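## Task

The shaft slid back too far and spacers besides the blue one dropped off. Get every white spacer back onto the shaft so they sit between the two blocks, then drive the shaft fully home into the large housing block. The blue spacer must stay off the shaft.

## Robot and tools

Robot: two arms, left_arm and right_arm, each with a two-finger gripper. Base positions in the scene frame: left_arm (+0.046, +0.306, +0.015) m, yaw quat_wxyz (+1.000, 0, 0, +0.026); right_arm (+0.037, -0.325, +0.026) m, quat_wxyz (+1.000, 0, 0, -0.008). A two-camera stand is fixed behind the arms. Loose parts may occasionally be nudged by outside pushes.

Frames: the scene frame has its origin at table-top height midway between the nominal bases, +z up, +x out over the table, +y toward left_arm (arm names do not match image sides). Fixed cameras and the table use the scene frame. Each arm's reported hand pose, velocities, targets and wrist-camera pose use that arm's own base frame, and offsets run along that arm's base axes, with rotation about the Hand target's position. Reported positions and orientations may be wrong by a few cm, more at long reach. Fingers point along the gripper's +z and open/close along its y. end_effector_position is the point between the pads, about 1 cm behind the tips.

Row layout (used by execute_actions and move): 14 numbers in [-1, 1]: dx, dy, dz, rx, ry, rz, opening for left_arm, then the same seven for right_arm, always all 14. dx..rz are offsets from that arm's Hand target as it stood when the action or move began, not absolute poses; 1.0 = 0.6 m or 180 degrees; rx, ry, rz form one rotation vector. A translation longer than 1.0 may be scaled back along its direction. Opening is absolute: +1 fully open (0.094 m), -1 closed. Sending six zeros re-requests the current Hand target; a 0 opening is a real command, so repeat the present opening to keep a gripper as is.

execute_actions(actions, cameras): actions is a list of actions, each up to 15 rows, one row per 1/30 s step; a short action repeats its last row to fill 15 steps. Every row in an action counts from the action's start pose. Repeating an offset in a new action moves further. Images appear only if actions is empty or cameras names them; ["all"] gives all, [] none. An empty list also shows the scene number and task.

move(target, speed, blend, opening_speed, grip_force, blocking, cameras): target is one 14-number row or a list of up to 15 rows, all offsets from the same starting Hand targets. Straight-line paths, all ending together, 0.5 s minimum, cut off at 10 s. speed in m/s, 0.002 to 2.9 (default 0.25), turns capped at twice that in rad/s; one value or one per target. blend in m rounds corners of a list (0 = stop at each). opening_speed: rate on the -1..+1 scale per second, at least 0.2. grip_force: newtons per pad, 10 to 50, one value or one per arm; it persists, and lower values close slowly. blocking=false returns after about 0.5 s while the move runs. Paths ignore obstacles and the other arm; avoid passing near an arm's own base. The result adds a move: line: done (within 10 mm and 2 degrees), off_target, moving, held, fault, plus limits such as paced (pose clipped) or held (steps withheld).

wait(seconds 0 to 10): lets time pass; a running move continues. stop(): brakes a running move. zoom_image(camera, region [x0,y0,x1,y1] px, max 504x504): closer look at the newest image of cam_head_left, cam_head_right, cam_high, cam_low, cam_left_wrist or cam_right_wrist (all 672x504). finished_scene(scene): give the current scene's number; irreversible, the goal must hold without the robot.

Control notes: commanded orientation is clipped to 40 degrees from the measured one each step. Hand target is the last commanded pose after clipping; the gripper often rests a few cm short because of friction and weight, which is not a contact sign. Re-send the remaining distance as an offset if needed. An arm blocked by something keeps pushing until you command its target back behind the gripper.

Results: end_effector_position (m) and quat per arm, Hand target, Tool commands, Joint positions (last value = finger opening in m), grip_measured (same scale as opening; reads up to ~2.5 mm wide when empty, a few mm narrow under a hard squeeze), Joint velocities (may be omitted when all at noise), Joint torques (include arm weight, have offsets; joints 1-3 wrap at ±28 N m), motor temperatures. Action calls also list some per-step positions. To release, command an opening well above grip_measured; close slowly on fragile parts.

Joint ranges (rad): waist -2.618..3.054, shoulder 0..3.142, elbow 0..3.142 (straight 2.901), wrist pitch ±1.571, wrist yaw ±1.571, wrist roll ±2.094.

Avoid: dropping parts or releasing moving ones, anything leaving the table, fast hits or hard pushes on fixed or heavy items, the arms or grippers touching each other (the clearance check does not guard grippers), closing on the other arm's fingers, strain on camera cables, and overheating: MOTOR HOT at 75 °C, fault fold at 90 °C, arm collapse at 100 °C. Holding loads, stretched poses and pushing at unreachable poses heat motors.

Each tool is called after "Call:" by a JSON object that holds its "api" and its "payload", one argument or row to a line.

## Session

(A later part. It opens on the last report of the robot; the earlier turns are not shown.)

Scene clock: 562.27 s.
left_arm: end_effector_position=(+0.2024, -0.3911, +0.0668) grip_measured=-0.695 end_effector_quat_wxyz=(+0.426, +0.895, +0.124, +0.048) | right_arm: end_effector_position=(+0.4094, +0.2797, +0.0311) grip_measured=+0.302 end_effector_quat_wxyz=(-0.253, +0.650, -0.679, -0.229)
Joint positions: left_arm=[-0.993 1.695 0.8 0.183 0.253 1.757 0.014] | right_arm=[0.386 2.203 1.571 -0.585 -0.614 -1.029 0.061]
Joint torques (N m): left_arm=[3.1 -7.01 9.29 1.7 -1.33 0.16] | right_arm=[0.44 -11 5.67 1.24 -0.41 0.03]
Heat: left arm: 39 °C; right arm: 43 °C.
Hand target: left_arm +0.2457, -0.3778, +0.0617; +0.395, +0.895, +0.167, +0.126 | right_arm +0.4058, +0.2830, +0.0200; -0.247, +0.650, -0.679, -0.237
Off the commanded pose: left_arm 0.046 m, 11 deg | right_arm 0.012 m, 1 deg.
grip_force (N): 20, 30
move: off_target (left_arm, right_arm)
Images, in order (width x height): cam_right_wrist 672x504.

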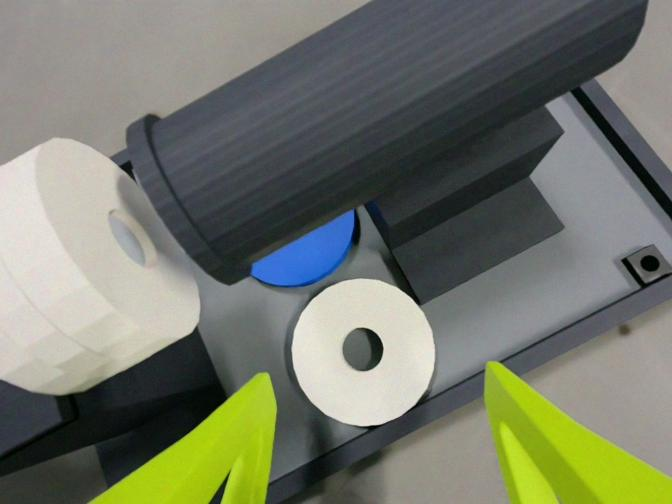

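Call:
{"api": "move", "payload": {
  "target": [0,0,0,0,0,0,-0.85,-0.0047,0.0147,-0.0233,0,0,0,0.30],
  "speed": 0.05,
  "cameras": ["cam_right_wrist"]
}}

Call:
{"api": "zoom_image", "payload": {
  "camera": "cam_right_wrist",
  "region": [240, 260, 520, 470]
}}

Scene clock: 565.77 s.
left_arm: end_effector_position=(+0.2024, -0.3911, +0.0668) grip_measured=-0.695 end_effector_quat_wxyz=(+0.426, +0.895, +0.124, +0.048) | right_arm: end_effector_position=(+0.4073, +0.2888, +0.0183) grip_measured=+0.302 end_effector_quat_wxyz=(-0.255, +0.650, -0.678, -0.229)
Joint positions: left_arm=[-0.993 1.695 0.8 0.183 0.253 1.757 0.014] | right_arm=[0.407 2.225 1.55 -0.525 -0.607 -1.004 0.061]
Joint torques (N m): left_arm=[3.1 -6.99 9.28 1.7 -1.32 0.16] | right_arm=[0.47 -10.96 5.56 1.29 -0.4 0.03]
Heat: left arm: 39 °C; right arm: 43 °C.
Hand target: left_arm +0.2457, -0.3778, +0.0617; +0.395, +0.895, +0.167, +0.126 | right_arm +0.4030, +0.2919, +0.0061; -0.247, +0.650, -0.679, -0.237
Off the commanded pose: left_arm 0.046 m, 11 deg | right_arm 0.013 m, 1 deg.
grip_force (N): 20, 30
move: off_target (left_arm, right_arm)
Images, in order (width x height): cam_right_wrist 672x504.

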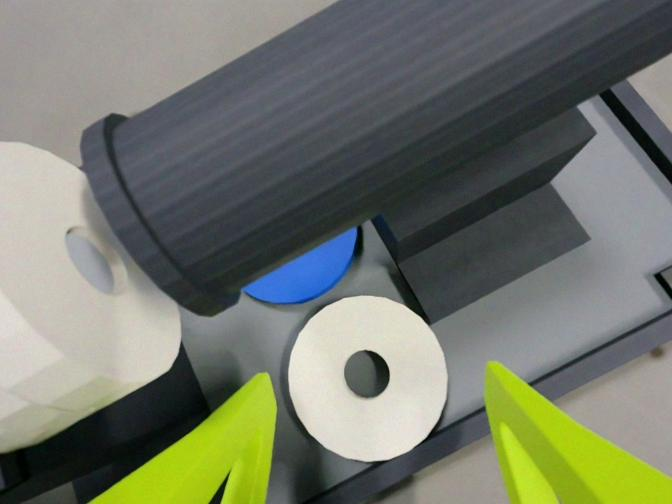

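Scaled by 1.800 from the camera's 672x504 image, which has a finer 960x720 frame.

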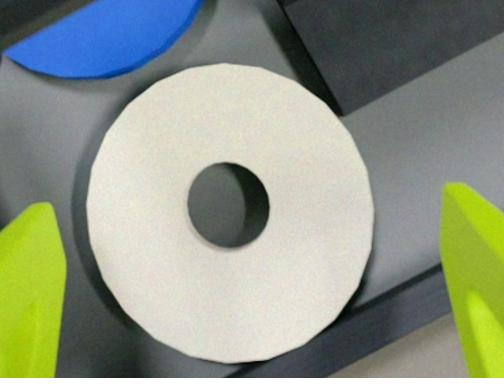

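Call:
{"api": "move", "payload": {
  "target": [0,0,0,0,0,0,-0.85,-0.0042,0,-0.0183,0,0,0,0.30],
  "speed": 0.04,
  "cameras": ["cam_right_wrist"]
}}

Call:
{"api": "zoom_image", "payload": {
  "camera": "cam_right_wrist",
  "region": [240, 260, 520, 470]
}}

Scene clock: 567.80 s.
left_arm: end_effector_position=(+0.2024, -0.3911, +0.0668) grip_measured=-0.695 end_effector_quat_wxyz=(+0.426, +0.895, +0.124, +0.048) | right_arm: end_effector_position=(+0.4061, +0.2882, +0.0082) grip_measured=+0.302 end_effector_quat_wxyz=(-0.256, +0.650, -0.679, -0.229)
Joint positions: left_arm=[-0.993 1.695 0.8 0.183 0.253 1.757 0.014] | right_arm=[0.407 2.235 1.521 -0.483 -0.607 -1.002 0.061]
Joint torques (N m): left_arm=[3.11 -6.98 9.26 1.7 -1.32 0.16] | right_arm=[0.65 -10.78 5.41 1.29 -0.4 0.02]
Heat: left arm: 39 °C; right arm: 42 °C.
Hand target: left_arm +0.2457, -0.3778, +0.0617; +0.395, +0.895, +0.167, +0.126 | right_arm +0.4005, +0.2919, -0.0049; -0.247, +0.650, -0.679, -0.237
Off the commanded pose: left_arm 0.046 m, 11 deg | right_arm 0.015 m, 1 deg.
grip_force (N): 20, 30
move: off_target (left_arm, right_arm)
Images, in order (width x height): cam_right_wrist 672x504.

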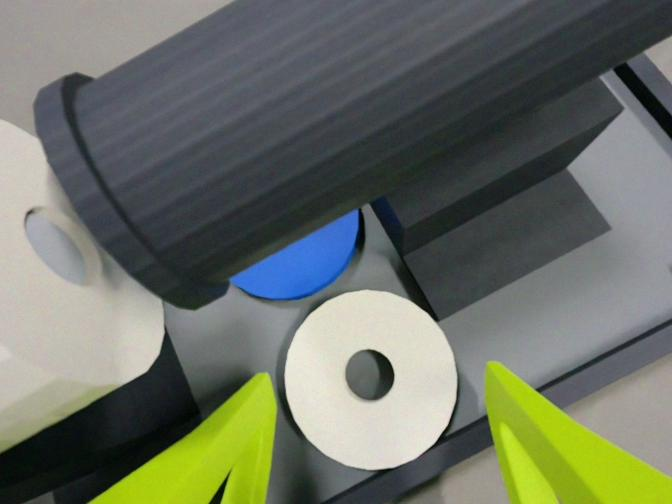

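Scaled by 1.800 from the camera's 672x504 image, which has a finer 960x720 frame.

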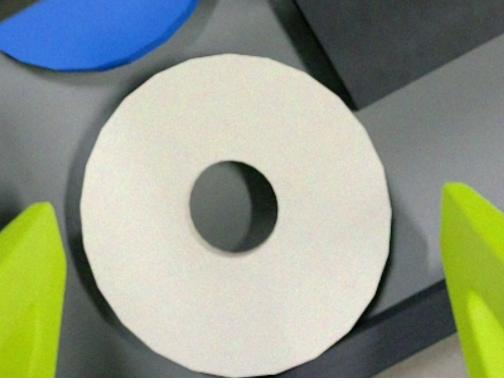

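Call:
{"api": "move", "payload": {
  "target": [0,0,0,0,0,0,-0.85,-0.0042,0.0033,-0.005,0,0,0,0.22],
  "speed": 0.04,
  "cameras": ["cam_right_wrist"]
}}

Call:
{"api": "zoom_image", "payload": {
  "camera": "cam_right_wrist",
  "region": [240, 260, 520, 470]
}}

Scene clock: 569.63 s.
left_arm: end_effector_position=(+0.2024, -0.3911, +0.0668) grip_measured=-0.695 end_effector_quat_wxyz=(+0.426, +0.895, +0.124, +0.048) | right_arm: end_effector_position=(+0.4040, +0.2918, +0.0062) grip_measured=+0.222 end_effector_quat_wxyz=(-0.258, +0.651, -0.676, -0.229)
Joint positions: left_arm=[-0.993 1.695 0.8 0.183 0.253 1.757 0.014] | right_arm=[0.416 2.235 1.51 -0.462 -0.606 -0.996 0.057]
Joint torques (N m): left_arm=[3.1 -6.98 9.28 1.7 -1.32 0.16] | right_arm=[0.47 -10.77 5.22 1.28 -0.38 0.03]
Heat: left arm: 39 °C; right arm: 42 °C.
Hand target: left_arm +0.2457, -0.3778, +0.0617; +0.395, +0.895, +0.167, +0.126 | right_arm +0.3980, +0.2938, -0.0079; -0.247, +0.650, -0.679, -0.236
Off the commanded pose: left_arm 0.046 m, 11 deg | right_arm 0.015 m, 2 deg.
grip_force (N): 20, 30
move: off_target (left_arm, right_arm)
Images, in order (width x height): cam_right_wrist 672x504.

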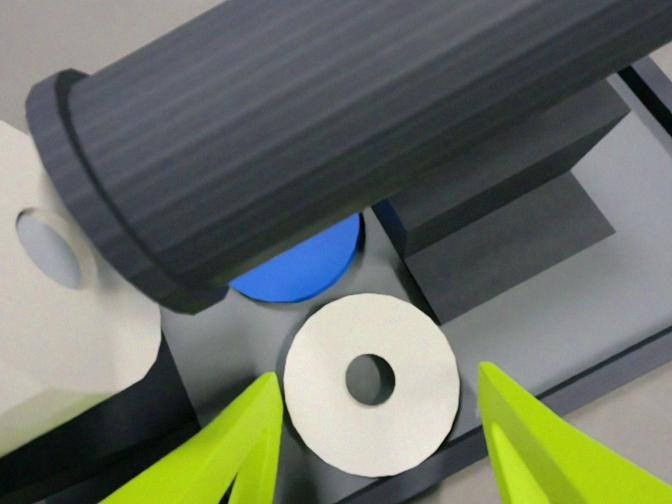

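Scaled by 1.800 from the camera's 672x504 image, which has a finer 960x720 frame.

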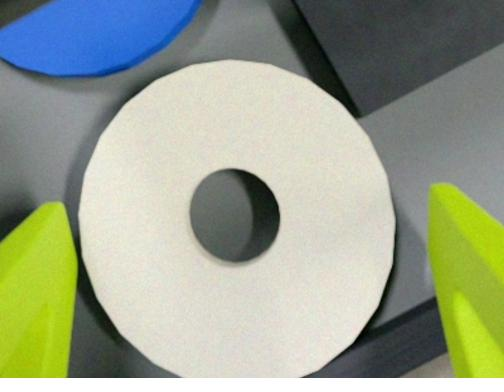

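Call:
{"api": "move", "payload": {
  "target": [0,0,0,0,0,0,-0.85,0,0,0,0,0,0,0.08],
  "opening_speed": 0.3,
  "cameras": ["cam_right_wrist"]
}}

Call:
{"api": "zoom_image", "payload": {
  "camera": "cam_right_wrist",
  "region": [240, 260, 520, 470]
}}

Scene clock: 571.23 s.
left_arm: end_effector_position=(+0.2024, -0.3911, +0.0668) grip_measured=-0.695 end_effector_quat_wxyz=(+0.426, +0.895, +0.124, +0.048) | right_arm: end_effector_position=(+0.4042, +0.2918, +0.0062) grip_measured=+0.082 end_effector_quat_wxyz=(-0.258, +0.650, -0.677, -0.228)
Joint positions: left_arm=[-0.993 1.695 0.8 0.183 0.253 1.757 0.014] | right_arm=[0.416 2.235 1.51 -0.461 -0.605 -0.994 0.051]
Joint torques (N m): left_arm=[3.1 -6.98 9.28 1.7 -1.32 0.16] | right_arm=[0.47 -10.77 5.22 1.28 -0.39 0.03]
Heat: left arm: 39 °C; right arm: 42 °C.
Hand target: left_arm +0.2457, -0.3778, +0.0617; +0.395, +0.895, +0.167, +0.126 | right_arm +0.3980, +0.2938, -0.0079; -0.248, +0.650, -0.679, -0.236
Off the commanded pose: left_arm 0.046 m, 11 deg | right_arm 0.016 m, 2 deg.
grip_force (N): 20, 30
move: off_target (left_arm, right_arm)
Images, in order (width x height): cam_right_wrist 672x504.

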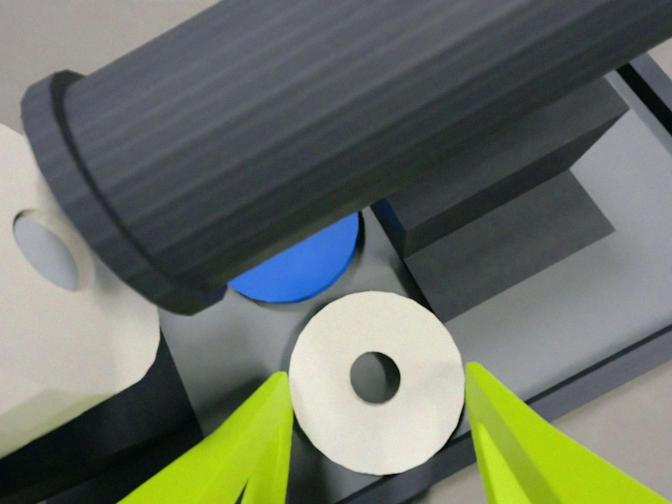

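Scaled by 1.800 from the camera's 672x504 image, which has a finer 960x720 frame.

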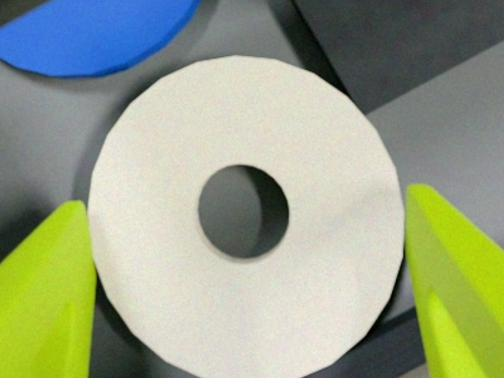

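Call:
{"api": "move", "payload": {
  "target": [0,0,0,0,0,0,-0.85,0,0,0,0,0,0,-0.06],
  "opening_speed": 0.3
}}

Call:
{"api": "move", "payload": {
  "target": [0,0,0,0,0,0,-0.85,0,0,0.05,0,0,0,-0.06],
  "speed": 0.04,
  "cameras": ["cam_right_wrist"]
}}

Scene clock: 572.53 s.
left_arm: end_effector_position=(+0.2024, -0.3911, +0.0668) grip_measured=-0.695 end_effector_quat_wxyz=(+0.426, +0.895, +0.124, +0.048) | right_arm: end_effector_position=(+0.4041, +0.2917, +0.0061) grip_measured=+0.012 end_effector_quat_wxyz=(-0.258, +0.650, -0.677, -0.229)
Joint positions: left_arm=[-0.993 1.695 0.8 0.183 0.253 1.757 0.014] | right_arm=[0.416 2.235 1.51 -0.462 -0.605 -0.994 0.048]
Joint torques (N m): left_arm=[3.1 -6.99 9.28 1.71 -1.32 0.16] | right_arm=[0.49 -10.78 5.23 1.29 -0.4 0.02]
Heat: left arm: 39 °C; right arm: 42 °C.
Hand target: left_arm +0.2457, -0.3778, +0.0617; +0.395, +0.895, +0.167, +0.126 | right_arm +0.3980, +0.2938, -0.0079; -0.247, +0.650, -0.679, -0.237
Off the commanded pose: left_arm 0.046 m, 11 deg | right_arm 0.015 m, 1 deg.
grip_force (N): 20, 30
move: off_target (left_arm, right_arm)

Scene clock: 573.73 s.
left_arm: end_effector_position=(+0.2024, -0.3911, +0.0668) grip_measured=-0.695 end_effector_quat_wxyz=(+0.426, +0.895, +0.124, +0.048) | right_arm: end_effector_position=(+0.4017, +0.2907, +0.0064) grip_measured=+0.002 end_effector_quat_wxyz=(-0.250, +0.649, -0.680, -0.231)
Joint positions: left_arm=[-0.993 1.695 0.8 0.183 0.253 1.757 0.014] | right_arm=[0.416 2.235 1.517 -0.487 -0.605 -0.993 0.047]
Joint torques (N m): left_arm=[3.11 -6.99 9.28 1.7 -1.32 0.16] | right_arm=[0.5 -15.65 7.8 0.59 -0.39 0.04]
Heat: left arm: 39 °C; right arm: 41 °C.
Hand target: left_arm +0.2457, -0.3778, +0.0617; +0.395, +0.895, +0.167, +0.126 | right_arm +0.3980, +0.2938, +0.0221; -0.247, +0.650, -0.679, -0.236
Off the commanded pose: left_arm 0.046 m, 11 deg | right_arm 0.016 m, 1 deg.
grip_force (N): 20, 30
move: off_target (left_arm, right_arm)
Images, in order (width x height): cam_right_wrist 672x504.

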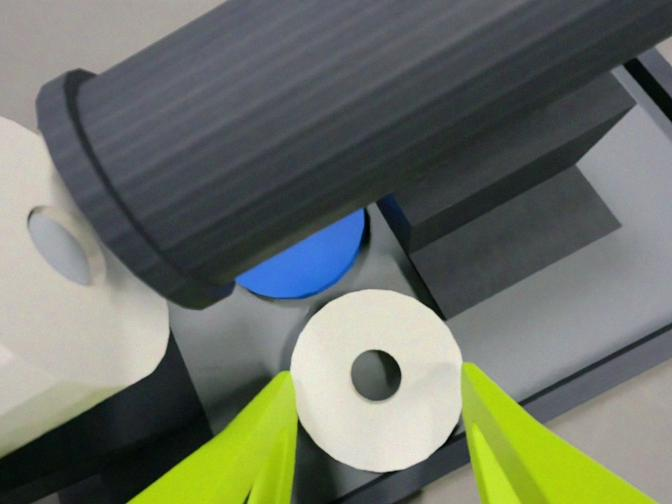

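Call:
{"api": "move", "payload": {
  "target": [0,0,0,0,0,0,-0.85,0,-0.01,0.05,0,0,0,-0.06],
  "speed": 0.06,
  "cameras": ["cam_right_wrist"]
}}

Scene clock: 575.53 s.
left_arm: end_effector_position=(+0.2024, -0.3911, +0.0668) grip_measured=-0.695 end_effector_quat_wxyz=(+0.426, +0.895, +0.124, +0.048) | right_arm: end_effector_position=(+0.3859, +0.2837, +0.0183) grip_measured=-0.007 end_effector_quat_wxyz=(-0.212, +0.645, -0.692, -0.245)
Joint positions: left_arm=[-0.993 1.695 0.8 0.183 0.253 1.757 0.014] | right_arm=[0.416 2.207 1.547 -0.631 -0.605 -0.996 0.047]
Joint torques (N m): left_arm=[3.08 -6.99 9.26 1.7 -1.33 0.16] | right_arm=[-0.47 -17.89 8.77 0.83 -0.44 -0.11]
Heat: left arm: 39 °C; right arm: 41 °C.
Hand target: left_arm +0.2457, -0.3778, +0.0617; +0.395, +0.895, +0.167, +0.126 | right_arm +0.3979, +0.2878, +0.0519; -0.247, +0.650, -0.679, -0.237
Off the commanded pose: left_arm 0.046 m, 11 deg | right_arm 0.036 m, 4 deg.
grip_force (N): 20, 30
move: off_target (left_arm, right_arm)
Images, in order (width x height): cam_right_wrist 672x504.

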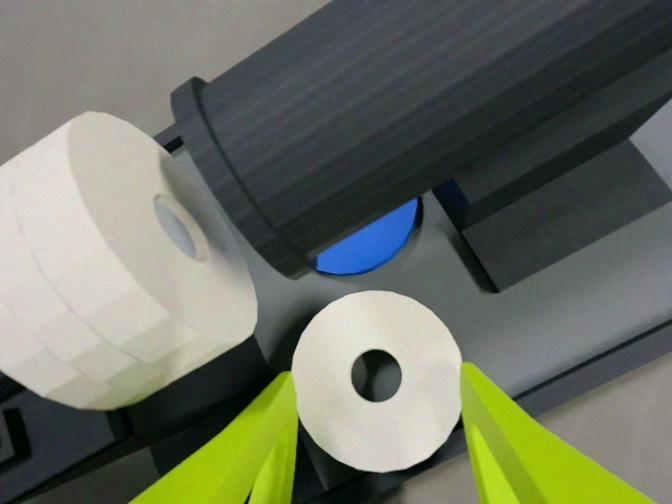

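Call:
{"api": "move", "payload": {
  "target": [0,0,0,0,0,0,-0.85,0.0,-0.02,0.12,0,0,0,-0.06],
  "speed": 0.1,
  "cameras": ["cam_right_wrist"]
}}

Scene clock: 577.80 s.
left_arm: end_effector_position=(+0.2024, -0.3911, +0.0668) grip_measured=-0.695 end_effector_quat_wxyz=(+0.426, +0.895, +0.124, +0.048) | right_arm: end_effector_position=(+0.3916, +0.2737, +0.0905) grip_measured=-0.007 end_effector_quat_wxyz=(-0.213, +0.646, -0.692, -0.241)
Joint positions: left_arm=[-0.993 1.695 0.8 0.183 0.253 1.757 0.014] | right_arm=[0.391 2.129 1.726 -0.9 -0.605 -1.026 0.047]
Joint torques (N m): left_arm=[3.1 -6.99 9.28 1.7 -1.32 0.16] | right_arm=[-0.57 -17.33 9.17 0.8 -0.53 -0.1]
Heat: left arm: 39 °C; right arm: 42 °C.
Hand target: left_arm +0.2457, -0.3778, +0.0617; +0.395, +0.895, +0.167, +0.126 | right_arm +0.3980, +0.2758, +0.1242; -0.248, +0.650, -0.679, -0.236
Off the commanded pose: left_arm 0.046 m, 11 deg | right_arm 0.034 m, 4 deg.
grip_force (N): 20, 30
move: off_target (left_arm, right_arm)
Images, in order (width x height): cam_right_wrist 672x504.

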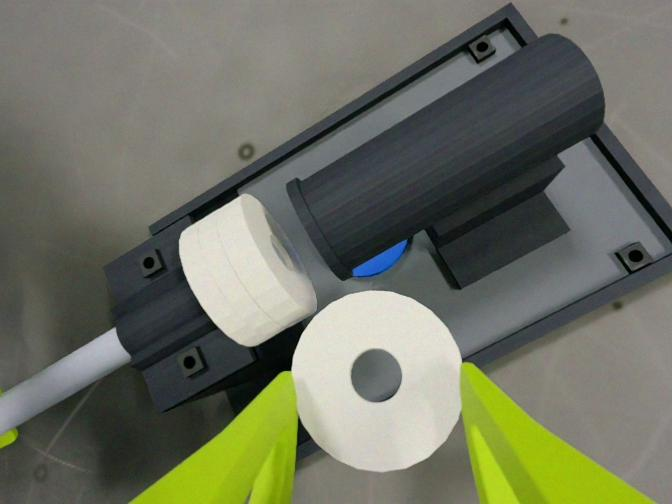

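Call:
{"api": "move", "payload": {
  "target": [0,0,0,0,0,0,-0.85,-0.046,-0.39,-0.03,0,0,-0.0972,-0.06],
  "speed": 0.2,
  "cameras": ["cam_right_wrist", "cam_head_right"]
}}

Scene clock: 583.37 s.
left_arm: end_effector_position=(+0.2024, -0.3911, +0.0668) grip_measured=-0.695 end_effector_quat_wxyz=(+0.426, +0.895, +0.124, +0.048) | right_arm: end_effector_position=(+0.3745, +0.0346, +0.0903) grip_measured=-0.007 end_effector_quat_wxyz=(+0.262, -0.536, +0.780, +0.190)
Joint positions: left_arm=[-0.993 1.695 0.8 0.183 0.253 1.757 0.014] | right_arm=[-0.206 1.858 1.341 -0.949 -0.652 -1.374 0.047]
Joint torques (N m): left_arm=[3.08 -6.98 9.26 1.7 -1.32 0.17] | right_arm=[0.16 -13.37 5.67 0.45 -0.75 -0.11]
Heat: left arm: 39 °C; right arm: 42 °C.
Hand target: left_arm +0.2457, -0.3778, +0.0617; +0.395, +0.895, +0.167, +0.126 | right_arm +0.3704, +0.0419, +0.1061; +0.280, -0.539, +0.769, +0.196
Off the commanded pose: left_arm 0.046 m, 11 deg | right_arm 0.018 m, 3 deg.
grip_force (N): 20, 30
move: off_target (left_arm, right_arm)
Images, in order (width x height): cam_head_right 672x504, cam_right_wrist 672x504.

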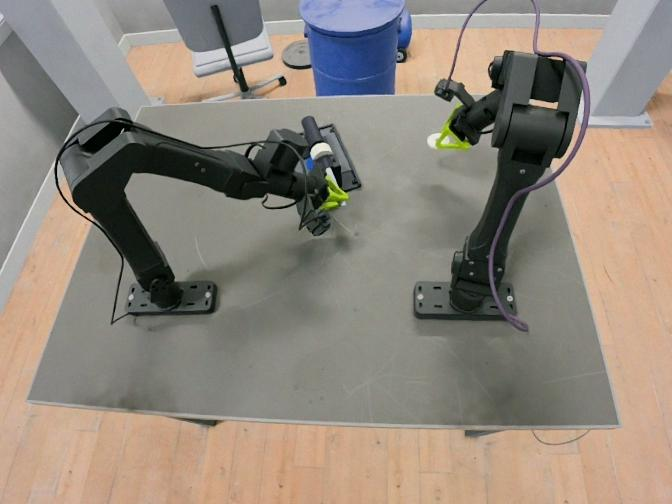

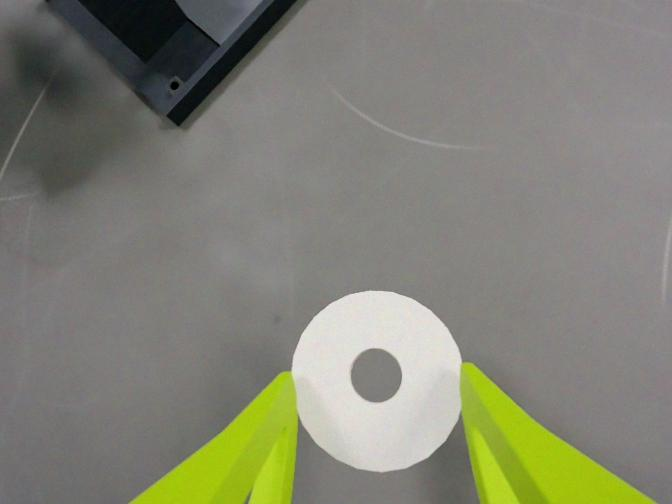

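Call:
{"api": "move", "payload": {
  "target": [0,0,0,0,0,0,-0.85,0,0,-0.158,0,0,0,-0.06],
  "speed": 0.12,
  "cameras": ["cam_right_wrist"]
}}

Scene clock: 586.17 s.
left_arm: end_effector_position=(+0.2024, -0.3911, +0.0668) grip_measured=-0.695 end_effector_quat_wxyz=(+0.426, +0.895, +0.124, +0.048) | right_arm: end_effector_position=(+0.3711, +0.0356, +0.0138) grip_measured=-0.007 end_effector_quat_wxyz=(+0.271, -0.540, +0.776, +0.182)
Joint positions: left_arm=[-0.993 1.695 0.8 0.183 0.253 1.757 0.014] | right_arm=[-0.206 1.95 1.13 -0.621 -0.654 -1.379 0.047]
Joint torques (N m): left_arm=[3.1 -6.99 9.29 1.7 -1.32 0.16] | right_arm=[0.14 -8.29 5 0.83 -0.73 -0.05]
Heat: left arm: 39 °C; right arm: 42 °C.
Hand target: left_arm +0.2457, -0.3778, +0.0617; +0.395, +0.895, +0.167, +0.126 | right_arm +0.3703, +0.0419, +0.0113; +0.280, -0.539, +0.769, +0.196
Off the commanded pose: left_arm 0.046 m, 11 deg | right_arm 0.007 m, 2 deg.
grip_force (N): 20, 30
move: off_target (left_arm)
Images, in order (width x height): cam_right_wrist 672x504.

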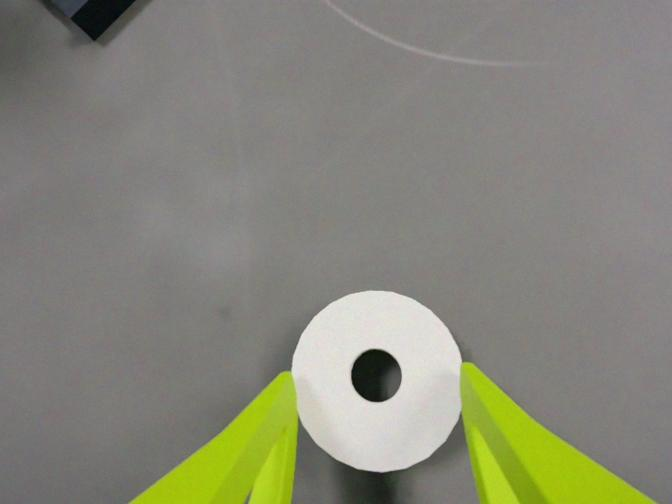

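Call:
{"api": "move", "payload": {
  "target": [0,0,0,0,0,0,-0.85,0,0,-0.0167,0,0,0,-0.06],
  "speed": 0.03
}}

Call:
{"api": "move", "payload": {
  "target": [0,0,0,0,0,0,-0.85,0,0,-0.0117,0,0,0,-0.06],
  "speed": 0.03,
  "cameras": ["cam_right_wrist"]
}}

Scene clock: 587.60 s.
left_arm: end_effector_position=(+0.2024, -0.3911, +0.0668) grip_measured=-0.695 end_effector_quat_wxyz=(+0.426, +0.895, +0.124, +0.048) | right_arm: end_effector_position=(+0.3724, +0.0354, +0.0058) grip_measured=-0.007 end_effector_quat_wxyz=(+0.273, -0.541, +0.775, +0.180)
Joint positions: left_arm=[-0.993 1.695 0.8 0.183 0.253 1.757 0.014] | right_arm=[-0.206 1.968 1.117 -0.584 -0.654 -1.379 0.047]
Joint torques (N m): left_arm=[3.1 -6.99 9.26 1.7 -1.32 0.16] | right_arm=[0.13 -7.97 4.77 0.82 -0.73 -0.06]
Heat: left arm: 39 °C; right arm: 42 °C.
Hand target: left_arm +0.2457, -0.3778, +0.0617; +0.395, +0.895, +0.167, +0.126 | right_arm +0.3704, +0.0419, +0.0013; +0.281, -0.539, +0.769, +0.196
Off the commanded pose: left_arm 0.046 m, 11 deg | right_arm 0.008 m, 2 deg.
grip_force (N): 20, 30
move: off_target (left_arm)

Scene clock: 588.57 s.
left_arm: end_effector_position=(+0.2024, -0.3911, +0.0668) grip_measured=-0.695 end_effector_quat_wxyz=(+0.426, +0.895, +0.124, +0.048) | right_arm: end_effector_position=(+0.3728, +0.0353, -0.0010) grip_measured=-0.007 end_effector_quat_wxyz=(+0.274, -0.541, +0.775, +0.179)
Joint positions: left_arm=[-0.993 1.695 0.8 0.183 0.253 1.757 0.014] | right_arm=[-0.206 1.984 1.108 -0.558 -0.654 -1.379 0.047]
Joint torques (N m): left_arm=[3.1 -6.98 9.28 1.7 -1.32 0.16] | right_arm=[0.14 -7.98 4.67 0.83 -0.73 -0.06]
Heat: left arm: 39 °C; right arm: 42 °C.
Hand target: left_arm +0.2457, -0.3778, +0.0617; +0.395, +0.895, +0.167, +0.126 | right_arm +0.3704, +0.0419, -0.0057; +0.280, -0.539, +0.769, +0.196
Off the commanded pose: left_arm 0.046 m, 11 deg | right_arm 0.008 m, 2 deg.
grip_force (N): 20, 30
move: off_target (left_arm)
Images, in order (width x height): cam_right_wrist 672x504.

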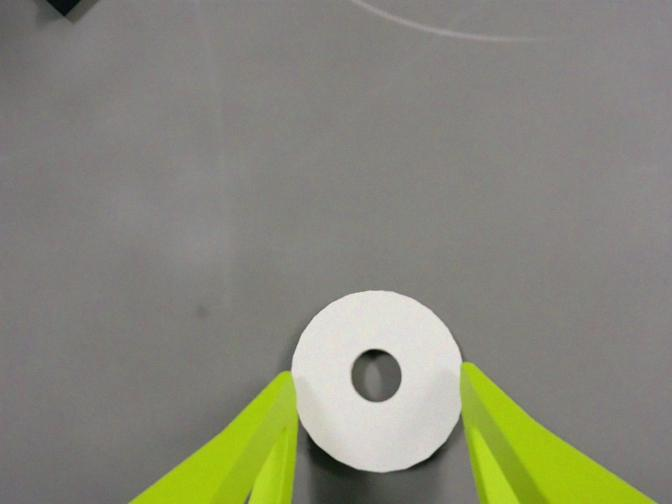

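Call:
{"api": "zoom_image", "payload": {
  "camera": "cam_right_wrist",
  "region": [280, 280, 480, 504]
}}

Scaled by 2.250 from the camera's 672x504 image, which has a finer 960x720 frame.

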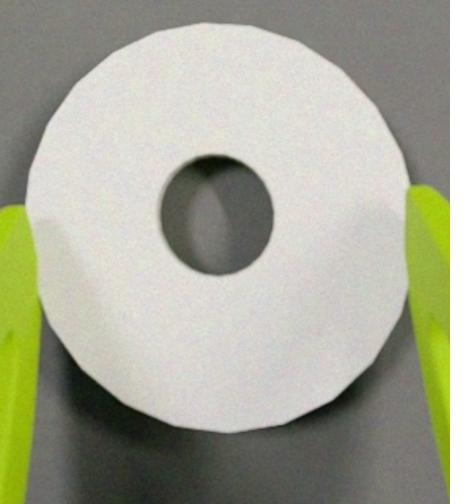

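Call:
{"api": "move", "payload": {
  "target": [0,0,0,0,0,0,-0.85,0,0,-0.0083,0,0,0,-0.06],
  "speed": 0.03
}}

Call:
{"api": "move", "payload": {
  "target": [0,0,0,0,0,0,-0.85,0,0,-0.0067,0,0,0,-0.06],
  "speed": 0.03,
  "cameras": ["cam_right_wrist"]
}}

Call:
{"api": "zoom_image", "payload": {
  "camera": "cam_right_wrist",
  "region": [280, 280, 480, 504]
}}

Scene clock: 590.10 s.
left_arm: end_effector_position=(+0.2024, -0.3911, +0.0668) grip_measured=-0.695 end_effector_quat_wxyz=(+0.426, +0.895, +0.124, +0.048) | right_arm: end_effector_position=(+0.3752, +0.0349, -0.0039) grip_measured=-0.007 end_effector_quat_wxyz=(+0.276, -0.542, +0.774, +0.177)
Joint positions: left_arm=[-0.993 1.695 0.8 0.183 0.253 1.757 0.014] | right_arm=[-0.206 1.995 1.108 -0.54 -0.655 -1.379 0.047]
Joint torques (N m): left_arm=[3.1 -6.98 9.28 1.7 -1.32 0.16] | right_arm=[0.14 -7.88 4.18 0.84 -0.72 -0.05]
Heat: left arm: 39 °C; right arm: 41 °C.
Hand target: left_arm +0.2457, -0.3778, +0.0617; +0.395, +0.895, +0.167, +0.126 | right_arm +0.3704, +0.0419, -0.0108; +0.280, -0.539, +0.769, +0.196
Off the commanded pose: left_arm 0.046 m, 11 deg | right_arm 0.011 m, 2 deg.
grip_force (N): 20, 30
move: off_target (left_arm, right_arm)

Scene clock: 590.97 s.
left_arm: end_effector_position=(+0.2024, -0.3911, +0.0668) grip_measured=-0.695 end_effector_quat_wxyz=(+0.426, +0.895, +0.124, +0.048) | right_arm: end_effector_position=(+0.3759, +0.0365, -0.0052) grip_measured=-0.008 end_effector_quat_wxyz=(+0.282, -0.542, +0.771, +0.179)
Joint positions: left_arm=[-0.993 1.695 0.8 0.183 0.253 1.757 0.014] | right_arm=[-0.206 1.999 1.1 -0.522 -0.667 -1.379 0.047]
Joint torques (N m): left_arm=[3.08 -6.99 9.28 1.7 -1.32 0.16] | right_arm=[0.14 -7.41 4.29 0.82 -0.59 -0.05]
Heat: left arm: 39 °C; right arm: 41 °C.
Hand target: left_arm +0.2457, -0.3778, +0.0617; +0.395, +0.895, +0.167, +0.126 | right_arm +0.3703, +0.0419, -0.0147; +0.280, -0.539, +0.769, +0.196
Off the commanded pose: left_arm 0.046 m, 11 deg | right_arm 0.012 m, 2 deg.
grip_force (N): 20, 30
move: off_target (left_arm, right_arm)
Images, in order (width x height): cam_right_wrist 672x504.

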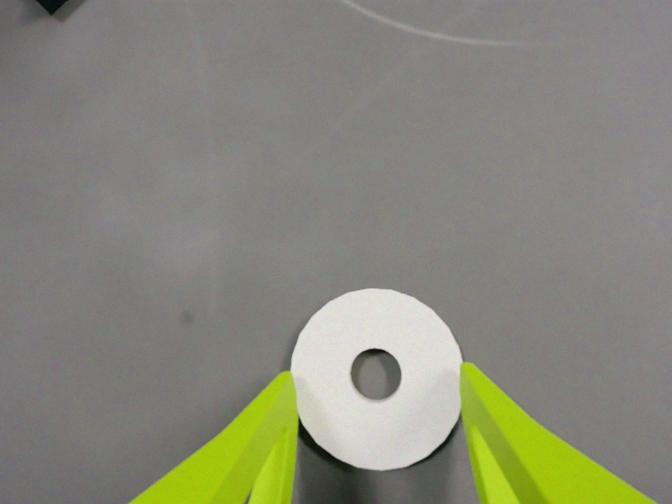

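Scaled by 2.250 from the camera's 672x504 image, which has a finer 960x720 frame.

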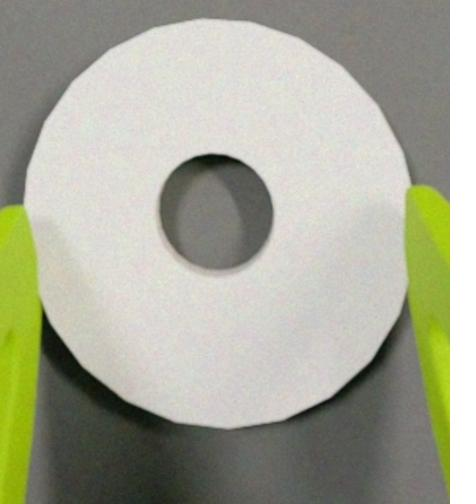

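Call:
{"api": "move", "payload": {
  "target": [0,0,0,0,0,0,-0.85,0,0,-0.004,0,0,0,-0.06],
  "speed": 0.03
}}

Call:
{"api": "move", "payload": {
  "target": [0,0,0,0,0,0,-0.85,0,0,0,0,0,0,0.30],
  "opening_speed": 0.3,
  "cameras": ["cam_right_wrist"]
}}

Call:
{"api": "zoom_image", "payload": {
  "camera": "cam_right_wrist",
  "region": [280, 280, 480, 504]
}}

Scene clock: 592.60 s.
left_arm: end_effector_position=(+0.2024, -0.3911, +0.0668) grip_measured=-0.695 end_effector_quat_wxyz=(+0.426, +0.895, +0.124, +0.048) | right_arm: end_effector_position=(+0.3776, +0.0372, -0.0054) grip_measured=-0.008 end_effector_quat_wxyz=(+0.287, -0.542, +0.769, +0.179)
Joint positions: left_arm=[-0.993 1.695 0.8 0.183 0.253 1.757 0.014] | right_arm=[-0.206 2.003 1.1 -0.512 -0.674 -1.38 0.047]
Joint torques (N m): left_arm=[3.1 -6.98 9.26 1.7 -1.33 0.16] | right_arm=[0.12 -7.3 4.1 0.79 -0.55 -0.04]
Heat: left arm: 39 °C; right arm: 41 °C.
Hand target: left_arm +0.2457, -0.3778, +0.0617; +0.395, +0.895, +0.167, +0.126 | right_arm +0.3703, +0.0419, -0.0172; +0.280, -0.539, +0.769, +0.196
Off the commanded pose: left_arm 0.046 m, 11 deg | right_arm 0.015 m, 2 deg.
grip_force (N): 20, 30
move: off_target (left_arm, right_arm)

Scene clock: 594.00 s.
left_arm: end_effector_position=(+0.2024, -0.3911, +0.0668) grip_measured=-0.695 end_effector_quat_wxyz=(+0.426, +0.895, +0.124, +0.048) | right_arm: end_effector_position=(+0.3752, +0.0377, -0.0091) grip_measured=+0.298 end_effector_quat_wxyz=(+0.283, -0.541, +0.771, +0.183)
Joint positions: left_arm=[-0.993 1.695 0.8 0.183 0.253 1.757 0.014] | right_arm=[-0.206 2.01 1.095 -0.511 -0.674 -1.38 0.061]
Joint torques (N m): left_arm=[3.08 -6.98 9.28 1.7 -1.33 0.16] | right_arm=[0.13 -7.88 4.46 0.8 -0.53 -0.05]
Heat: left arm: 39 °C; right arm: 41 °C.
Hand target: left_arm +0.2457, -0.3778, +0.0617; +0.395, +0.895, +0.167, +0.126 | right_arm +0.3704, +0.0419, -0.0171; +0.280, -0.539, +0.769, +0.196
Off the commanded pose: left_arm 0.046 m, 11 deg | right_arm 0.010 m, 2 deg.
grip_force (N): 20, 30
move: off_target (left_arm)
Images, in order (width x height): cam_right_wrist 672x504.

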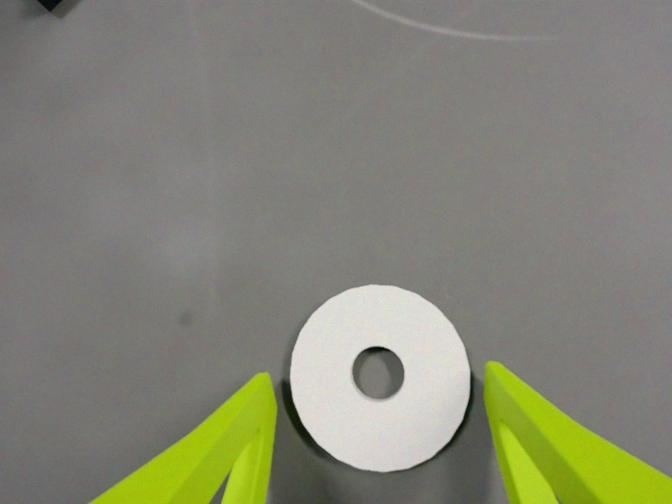

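Scaled by 2.250 from the camera's 672x504 image, which has a finer 960x720 frame.

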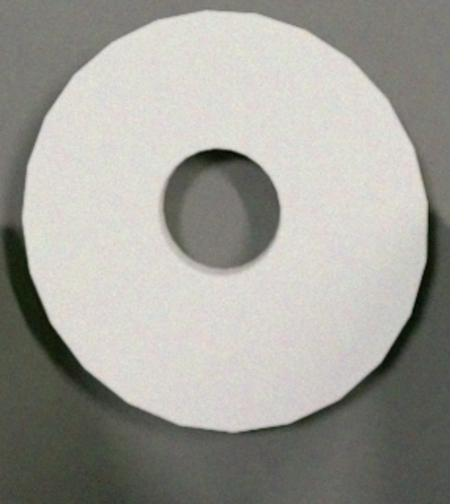

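Call:
{"api": "move", "payload": {
  "target": [0,0,0,0,0,0,-0.85,0,0,0.045,0,0,0,0.30],
  "speed": 0.06
}}

Call:
{"api": "move", "payload": {
  "target": [0,0,0,0,0,0,-0.85,0,0,0,0.1201,-0.0437,0,0.30],
  "speed": 0.25,
  "cameras": ["cam_right_wrist", "cam_head_right"]
}}

Scene clock: 597.40 s.
left_arm: end_effector_position=(+0.2024, -0.3911, +0.0668) grip_measured=-0.695 end_effector_quat_wxyz=(+0.426, +0.895, +0.124, +0.048) | right_arm: end_effector_position=(+0.3644, +0.0403, -0.0081) grip_measured=+0.298 end_effector_quat_wxyz=(+0.268, -0.535, +0.776, +0.201)
Joint positions: left_arm=[-0.993 1.695 0.8 0.183 0.253 1.757 0.014] | right_arm=[-0.206 2.004 1.095 -0.567 -0.677 -1.38 0.061]
Joint torques (N m): left_arm=[3.08 -6.99 9.26 1.7 -1.32 0.16] | right_arm=[0.18 -13.22 7.04 0.3 -0.51 -0.04]
Heat: left arm: 39 °C; right arm: 40 °C.
Hand target: left_arm +0.2457, -0.3778, +0.0617; +0.395, +0.895, +0.167, +0.126 | right_arm +0.3704, +0.0419, +0.0098; +0.280, -0.539, +0.769, +0.196
Off the commanded pose: left_arm 0.046 m, 11 deg | right_arm 0.019 m, 2 deg.
grip_force (N): 20, 30
move: off_target (left_arm, right_arm)

Scene clock: 599.03 s.
left_arm: end_effector_position=(+0.2024, -0.3911, +0.0668) grip_measured=-0.695 end_effector_quat_wxyz=(+0.426, +0.895, +0.124, +0.048) | right_arm: end_effector_position=(+0.3714, +0.0401, +0.0115) grip_measured=+0.298 end_effector_quat_wxyz=(+0.416, -0.498, +0.705, +0.287)
Joint positions: left_arm=[-0.993 1.695 0.8 0.183 0.253 1.757 0.014] | right_arm=[-0.33 2.096 1.078 -0.511 -1.059 -1.535 0.061]
Joint torques (N m): left_arm=[3.11 -6.99 9.28 1.7 -1.32 0.17] | right_arm=[-0.53 -8.05 4.37 0.63 -0.93 -0.1]
Heat: left arm: 39 °C; right arm: 40 °C.
Hand target: left_arm +0.2457, -0.3778, +0.0617; +0.395, +0.895, +0.167, +0.126 | right_arm +0.3704, +0.0419, +0.0099; +0.428, -0.489, +0.698, +0.299
Off the commanded pose: left_arm 0.046 m, 11 deg | right_arm 0.003 m, 2 deg.
grip_force (N): 20, 30
move: off_target (left_arm)
Images, in order (width x height): cam_head_right 672x504, cam_right_wrist 672x504.

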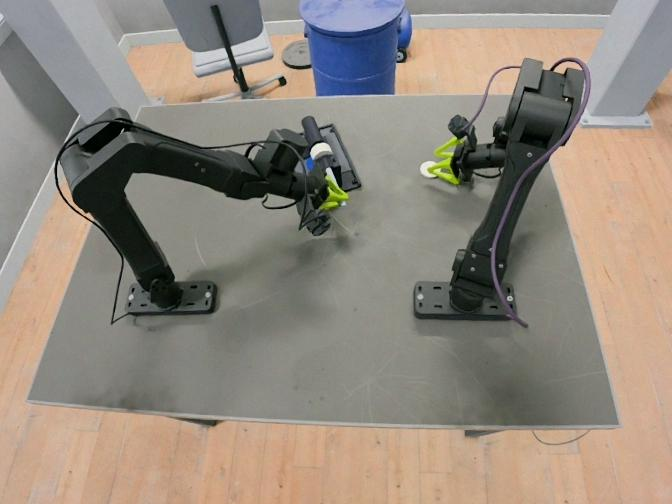

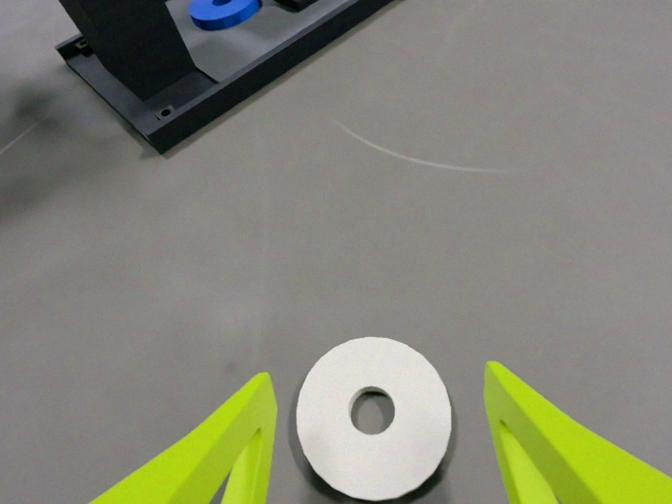

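Call:
{"api": "zoom_image", "payload": {
  "camera": "cam_right_wrist",
  "region": [250, 310, 500, 504]
}}

Scaled by 2.016 from the camera's 672x504 image, which has a finer 960x720 frame.

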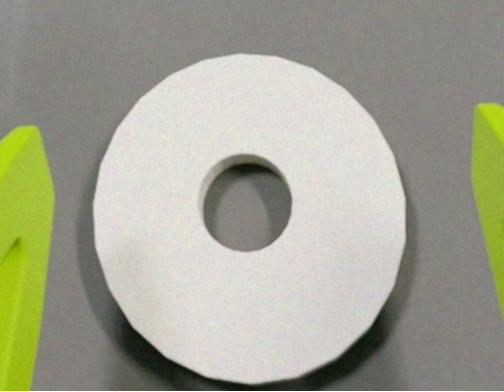

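Call:
{"api": "move", "payload": {
  "target": [0,0,0,0,0,0,-0.85,-0.0045,-0.0025,-0.035,0,0,0,0.30],
  "speed": 0.05,
  "cameras": ["cam_right_wrist"]
}}

Call:
{"api": "zoom_image", "payload": {
  "camera": "cam_right_wrist",
  "region": [250, 310, 500, 504]
}}

Scene clock: 601.70 s.
left_arm: end_effector_position=(+0.2024, -0.3911, +0.0668) grip_measured=-0.695 end_effector_quat_wxyz=(+0.426, +0.895, +0.124, +0.048) | right_arm: end_effector_position=(+0.3700, +0.0385, -0.0093) grip_measured=+0.298 end_effector_quat_wxyz=(+0.417, -0.498, +0.704, +0.287)
Joint positions: left_arm=[-0.993 1.695 0.8 0.183 0.253 1.757 0.014] | right_arm=[-0.336 2.157 1.066 -0.452 -1.061 -1.551 0.061]
Joint torques (N m): left_arm=[3.1 -7.01 9.26 1.7 -1.33 0.16] | right_arm=[-0.59 -8.42 3.79 0.61 -0.92 -0.1]
Heat: left arm: 39 °C; right arm: 40 °C.
Hand target: left_arm +0.2457, -0.3778, +0.0617; +0.395, +0.895, +0.167, +0.126 | right_arm +0.3677, +0.0403, -0.0111; +0.428, -0.489, +0.698, +0.299
Off the commanded pose: left_arm 0.046 m, 11 deg | right_arm 0.003 m, 2 deg.
grip_force (N): 20, 30
move: off_target (left_arm)
Images, in order (width x height): cam_right_wrist 672x504.

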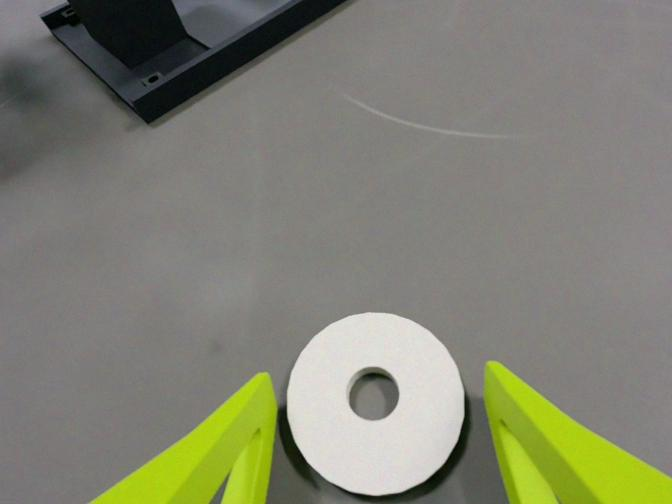

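Scaled by 2.016 from the camera's 672x504 image, which has a finer 960x720 frame.

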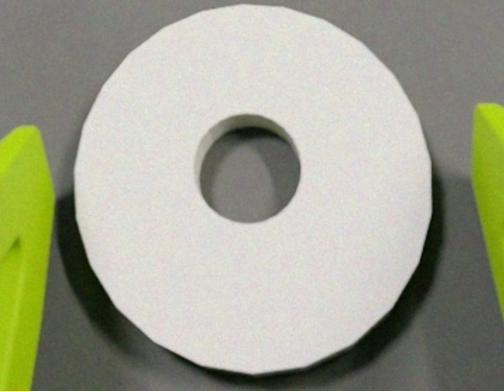

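Call:
{"api": "move", "payload": {
  "target": [0,0,0,0,0,0,-0.85,-0.0017,-0.005,-0.0067,0,0,0,0.20],
  "speed": 0.04,
  "cameras": ["cam_right_wrist"]
}}

Call:
{"api": "zoom_image", "payload": {
  "camera": "cam_right_wrist",
  "region": [250, 310, 500, 504]
}}

Scene clock: 603.30 s.
left_arm: end_effector_position=(+0.2024, -0.3911, +0.0668) grip_measured=-0.695 end_effector_quat_wxyz=(+0.426, +0.895, +0.124, +0.048) | right_arm: end_effector_position=(+0.3694, +0.0364, -0.0111) grip_measured=+0.202 end_effector_quat_wxyz=(+0.422, -0.499, +0.701, +0.287)
Joint positions: left_arm=[-0.993 1.695 0.8 0.183 0.253 1.757 0.014] | right_arm=[-0.345 2.167 1.066 -0.451 -1.07 -1.572 0.056]
Joint torques (N m): left_arm=[3.11 -6.98 9.26 1.71 -1.33 0.16] | right_arm=[-0.64 -7.98 4.05 0.53 -0.83 -0.08]
Heat: left arm: 39 °C; right arm: 40 °C.
Hand target: left_arm +0.2457, -0.3778, +0.0617; +0.395, +0.895, +0.167, +0.126 | right_arm +0.3666, +0.0374, -0.0152; +0.428, -0.489, +0.698, +0.300
Off the commanded pose: left_arm 0.046 m, 11 deg | right_arm 0.005 m, 2 deg.
grip_force (N): 20, 30
move: off_target (left_arm)
Images, in order (width x height): cam_right_wrist 672x504.

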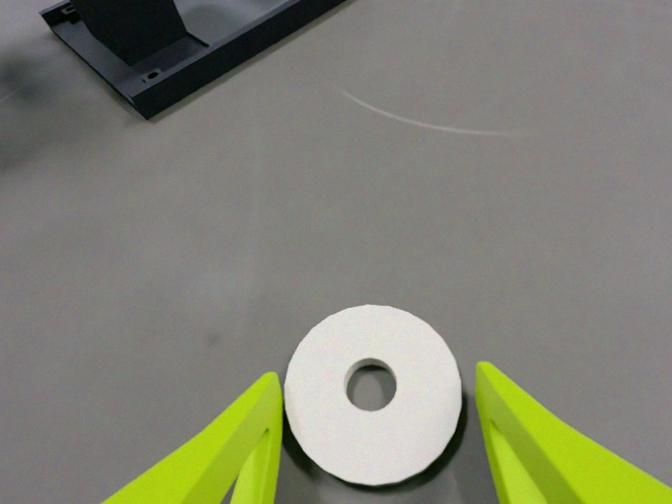

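Scaled by 2.016 from the camera's 672x504 image, which has a finer 960x720 frame.

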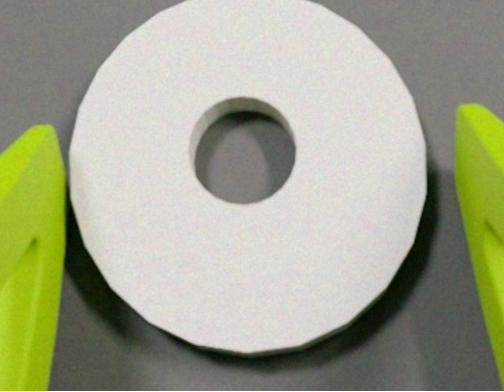

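Call:
{"api": "move", "payload": {
  "target": [0,0,0,0,0,0,-0.85,0,0,0,0,0,0,-0.06],
  "opening_speed": 0.3,
  "grip_force": [20,30],
  "cameras": ["cam_right_wrist"]
}}

Scene clock: 607.77 s.
left_arm: end_effector_position=(+0.2024, -0.3911, +0.0668) grip_measured=-0.695 end_effector_quat_wxyz=(+0.426, +0.895, +0.124, +0.048) | right_arm: end_effector_position=(+0.3694, +0.0364, -0.0111) grip_measured=+0.038 end_effector_quat_wxyz=(+0.422, -0.499, +0.701, +0.286)
Joint positions: left_arm=[-0.993 1.695 0.8 0.183 0.253 1.757 0.014] | right_arm=[-0.345 2.167 1.066 -0.451 -1.07 -1.573 0.049]
Joint torques (N m): left_arm=[3.1 -7.01 9.26 1.7 -1.33 0.16] | right_arm=[-0.64 -7.97 4.07 0.53 -0.83 -0.08]
Heat: left arm: 39 °C; right arm: 39 °C.
Hand target: left_arm +0.2457, -0.3778, +0.0617; +0.395, +0.895, +0.167, +0.126 | right_arm +0.3666, +0.0374, -0.0152; +0.428, -0.489, +0.698, +0.300
Off the commanded pose: left_arm 0.046 m, 11 deg | right_arm 0.005 m, 2 deg.
grip_force (N): 20, 30
move: off_target (left_arm)
Images, in order (width x height): cam_right_wrist 672x504.

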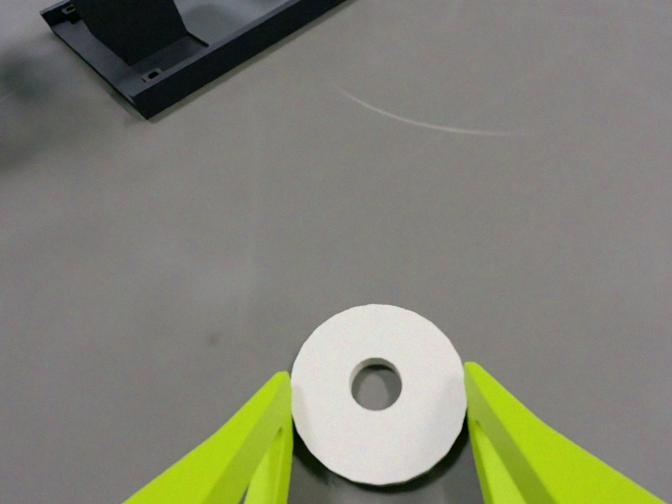

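Call:
{"api": "move", "payload": {
  "target": [
    [0,0,0,0,0,0,-0.85,0,0,0.14,0,0,0,-0.06],
    [0,0,0,0,0,0,-0.85,-0.0793,-0.3107,0.142,-0.4831,0.1313,0.0454,-0.06]
  ],
  "speed": [0.12,0.22],
  "blend": [0.03,0],
  "cameras": ["cam_right_wrist","cam_high"]
}}

Scene clock: 618.53 s.
left_arm: end_effector_position=(+0.2024, -0.3911, +0.0668) grip_measured=-0.695 end_effector_quat_wxyz=(+0.426, +0.895, +0.124, +0.048) | right_arm: end_effector_position=(+0.3198, -0.1495, +0.0661) grip_measured=+0.038 end_effector_quat_wxyz=(-0.180, -0.626, +0.746, -0.137)
Joint positions: left_arm=[-0.993 1.695 0.8 0.183 0.253 1.757 0.014] | right_arm=[-0.213 1.892 1.367 -1.051 0.457 -1.609 0.049]
Joint torques (N m): left_arm=[3.1 -6.99 9.28 1.7 -1.33 0.16] | right_arm=[0.51 -11.38 4.98 0.49 0.36 0.02]
Heat: left arm: 39 °C; right arm: 39 °C.
Hand target: left_arm +0.2457, -0.3778, +0.0617; +0.395, +0.895, +0.167, +0.126 | right_arm +0.3190, -0.1490, +0.0699; -0.181, -0.626, +0.744, -0.147
Off the commanded pose: left_arm 0.046 m, 11 deg | right_arm 0.004 m, 1 deg.
grip_force (N): 20, 30
move: off_target (left_arm)
Images, in order (width x height): cam_high 672x504, cam_right_wrist 672x504.

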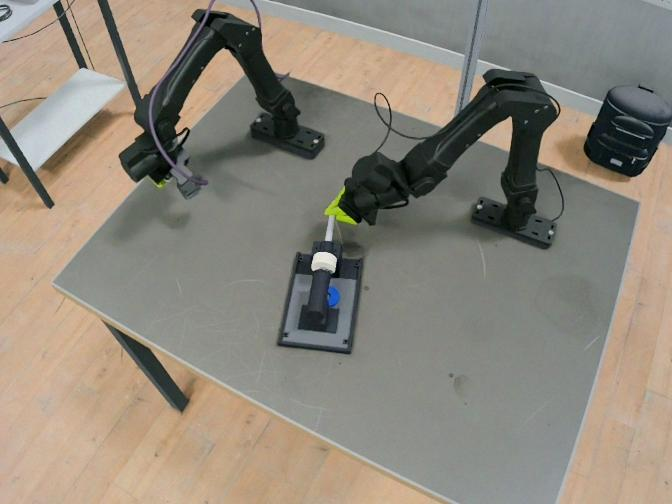

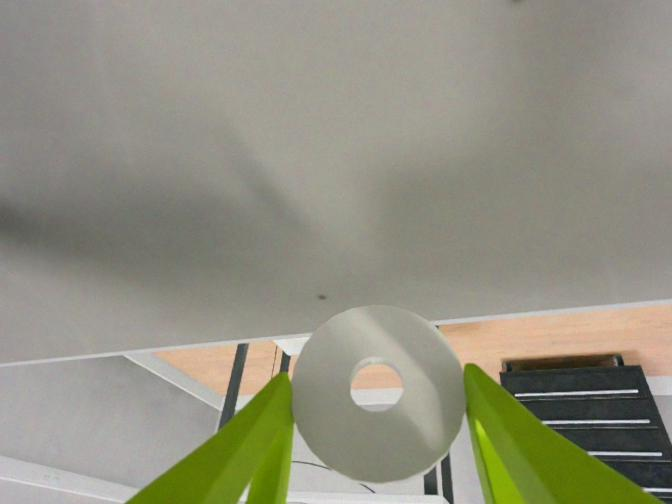

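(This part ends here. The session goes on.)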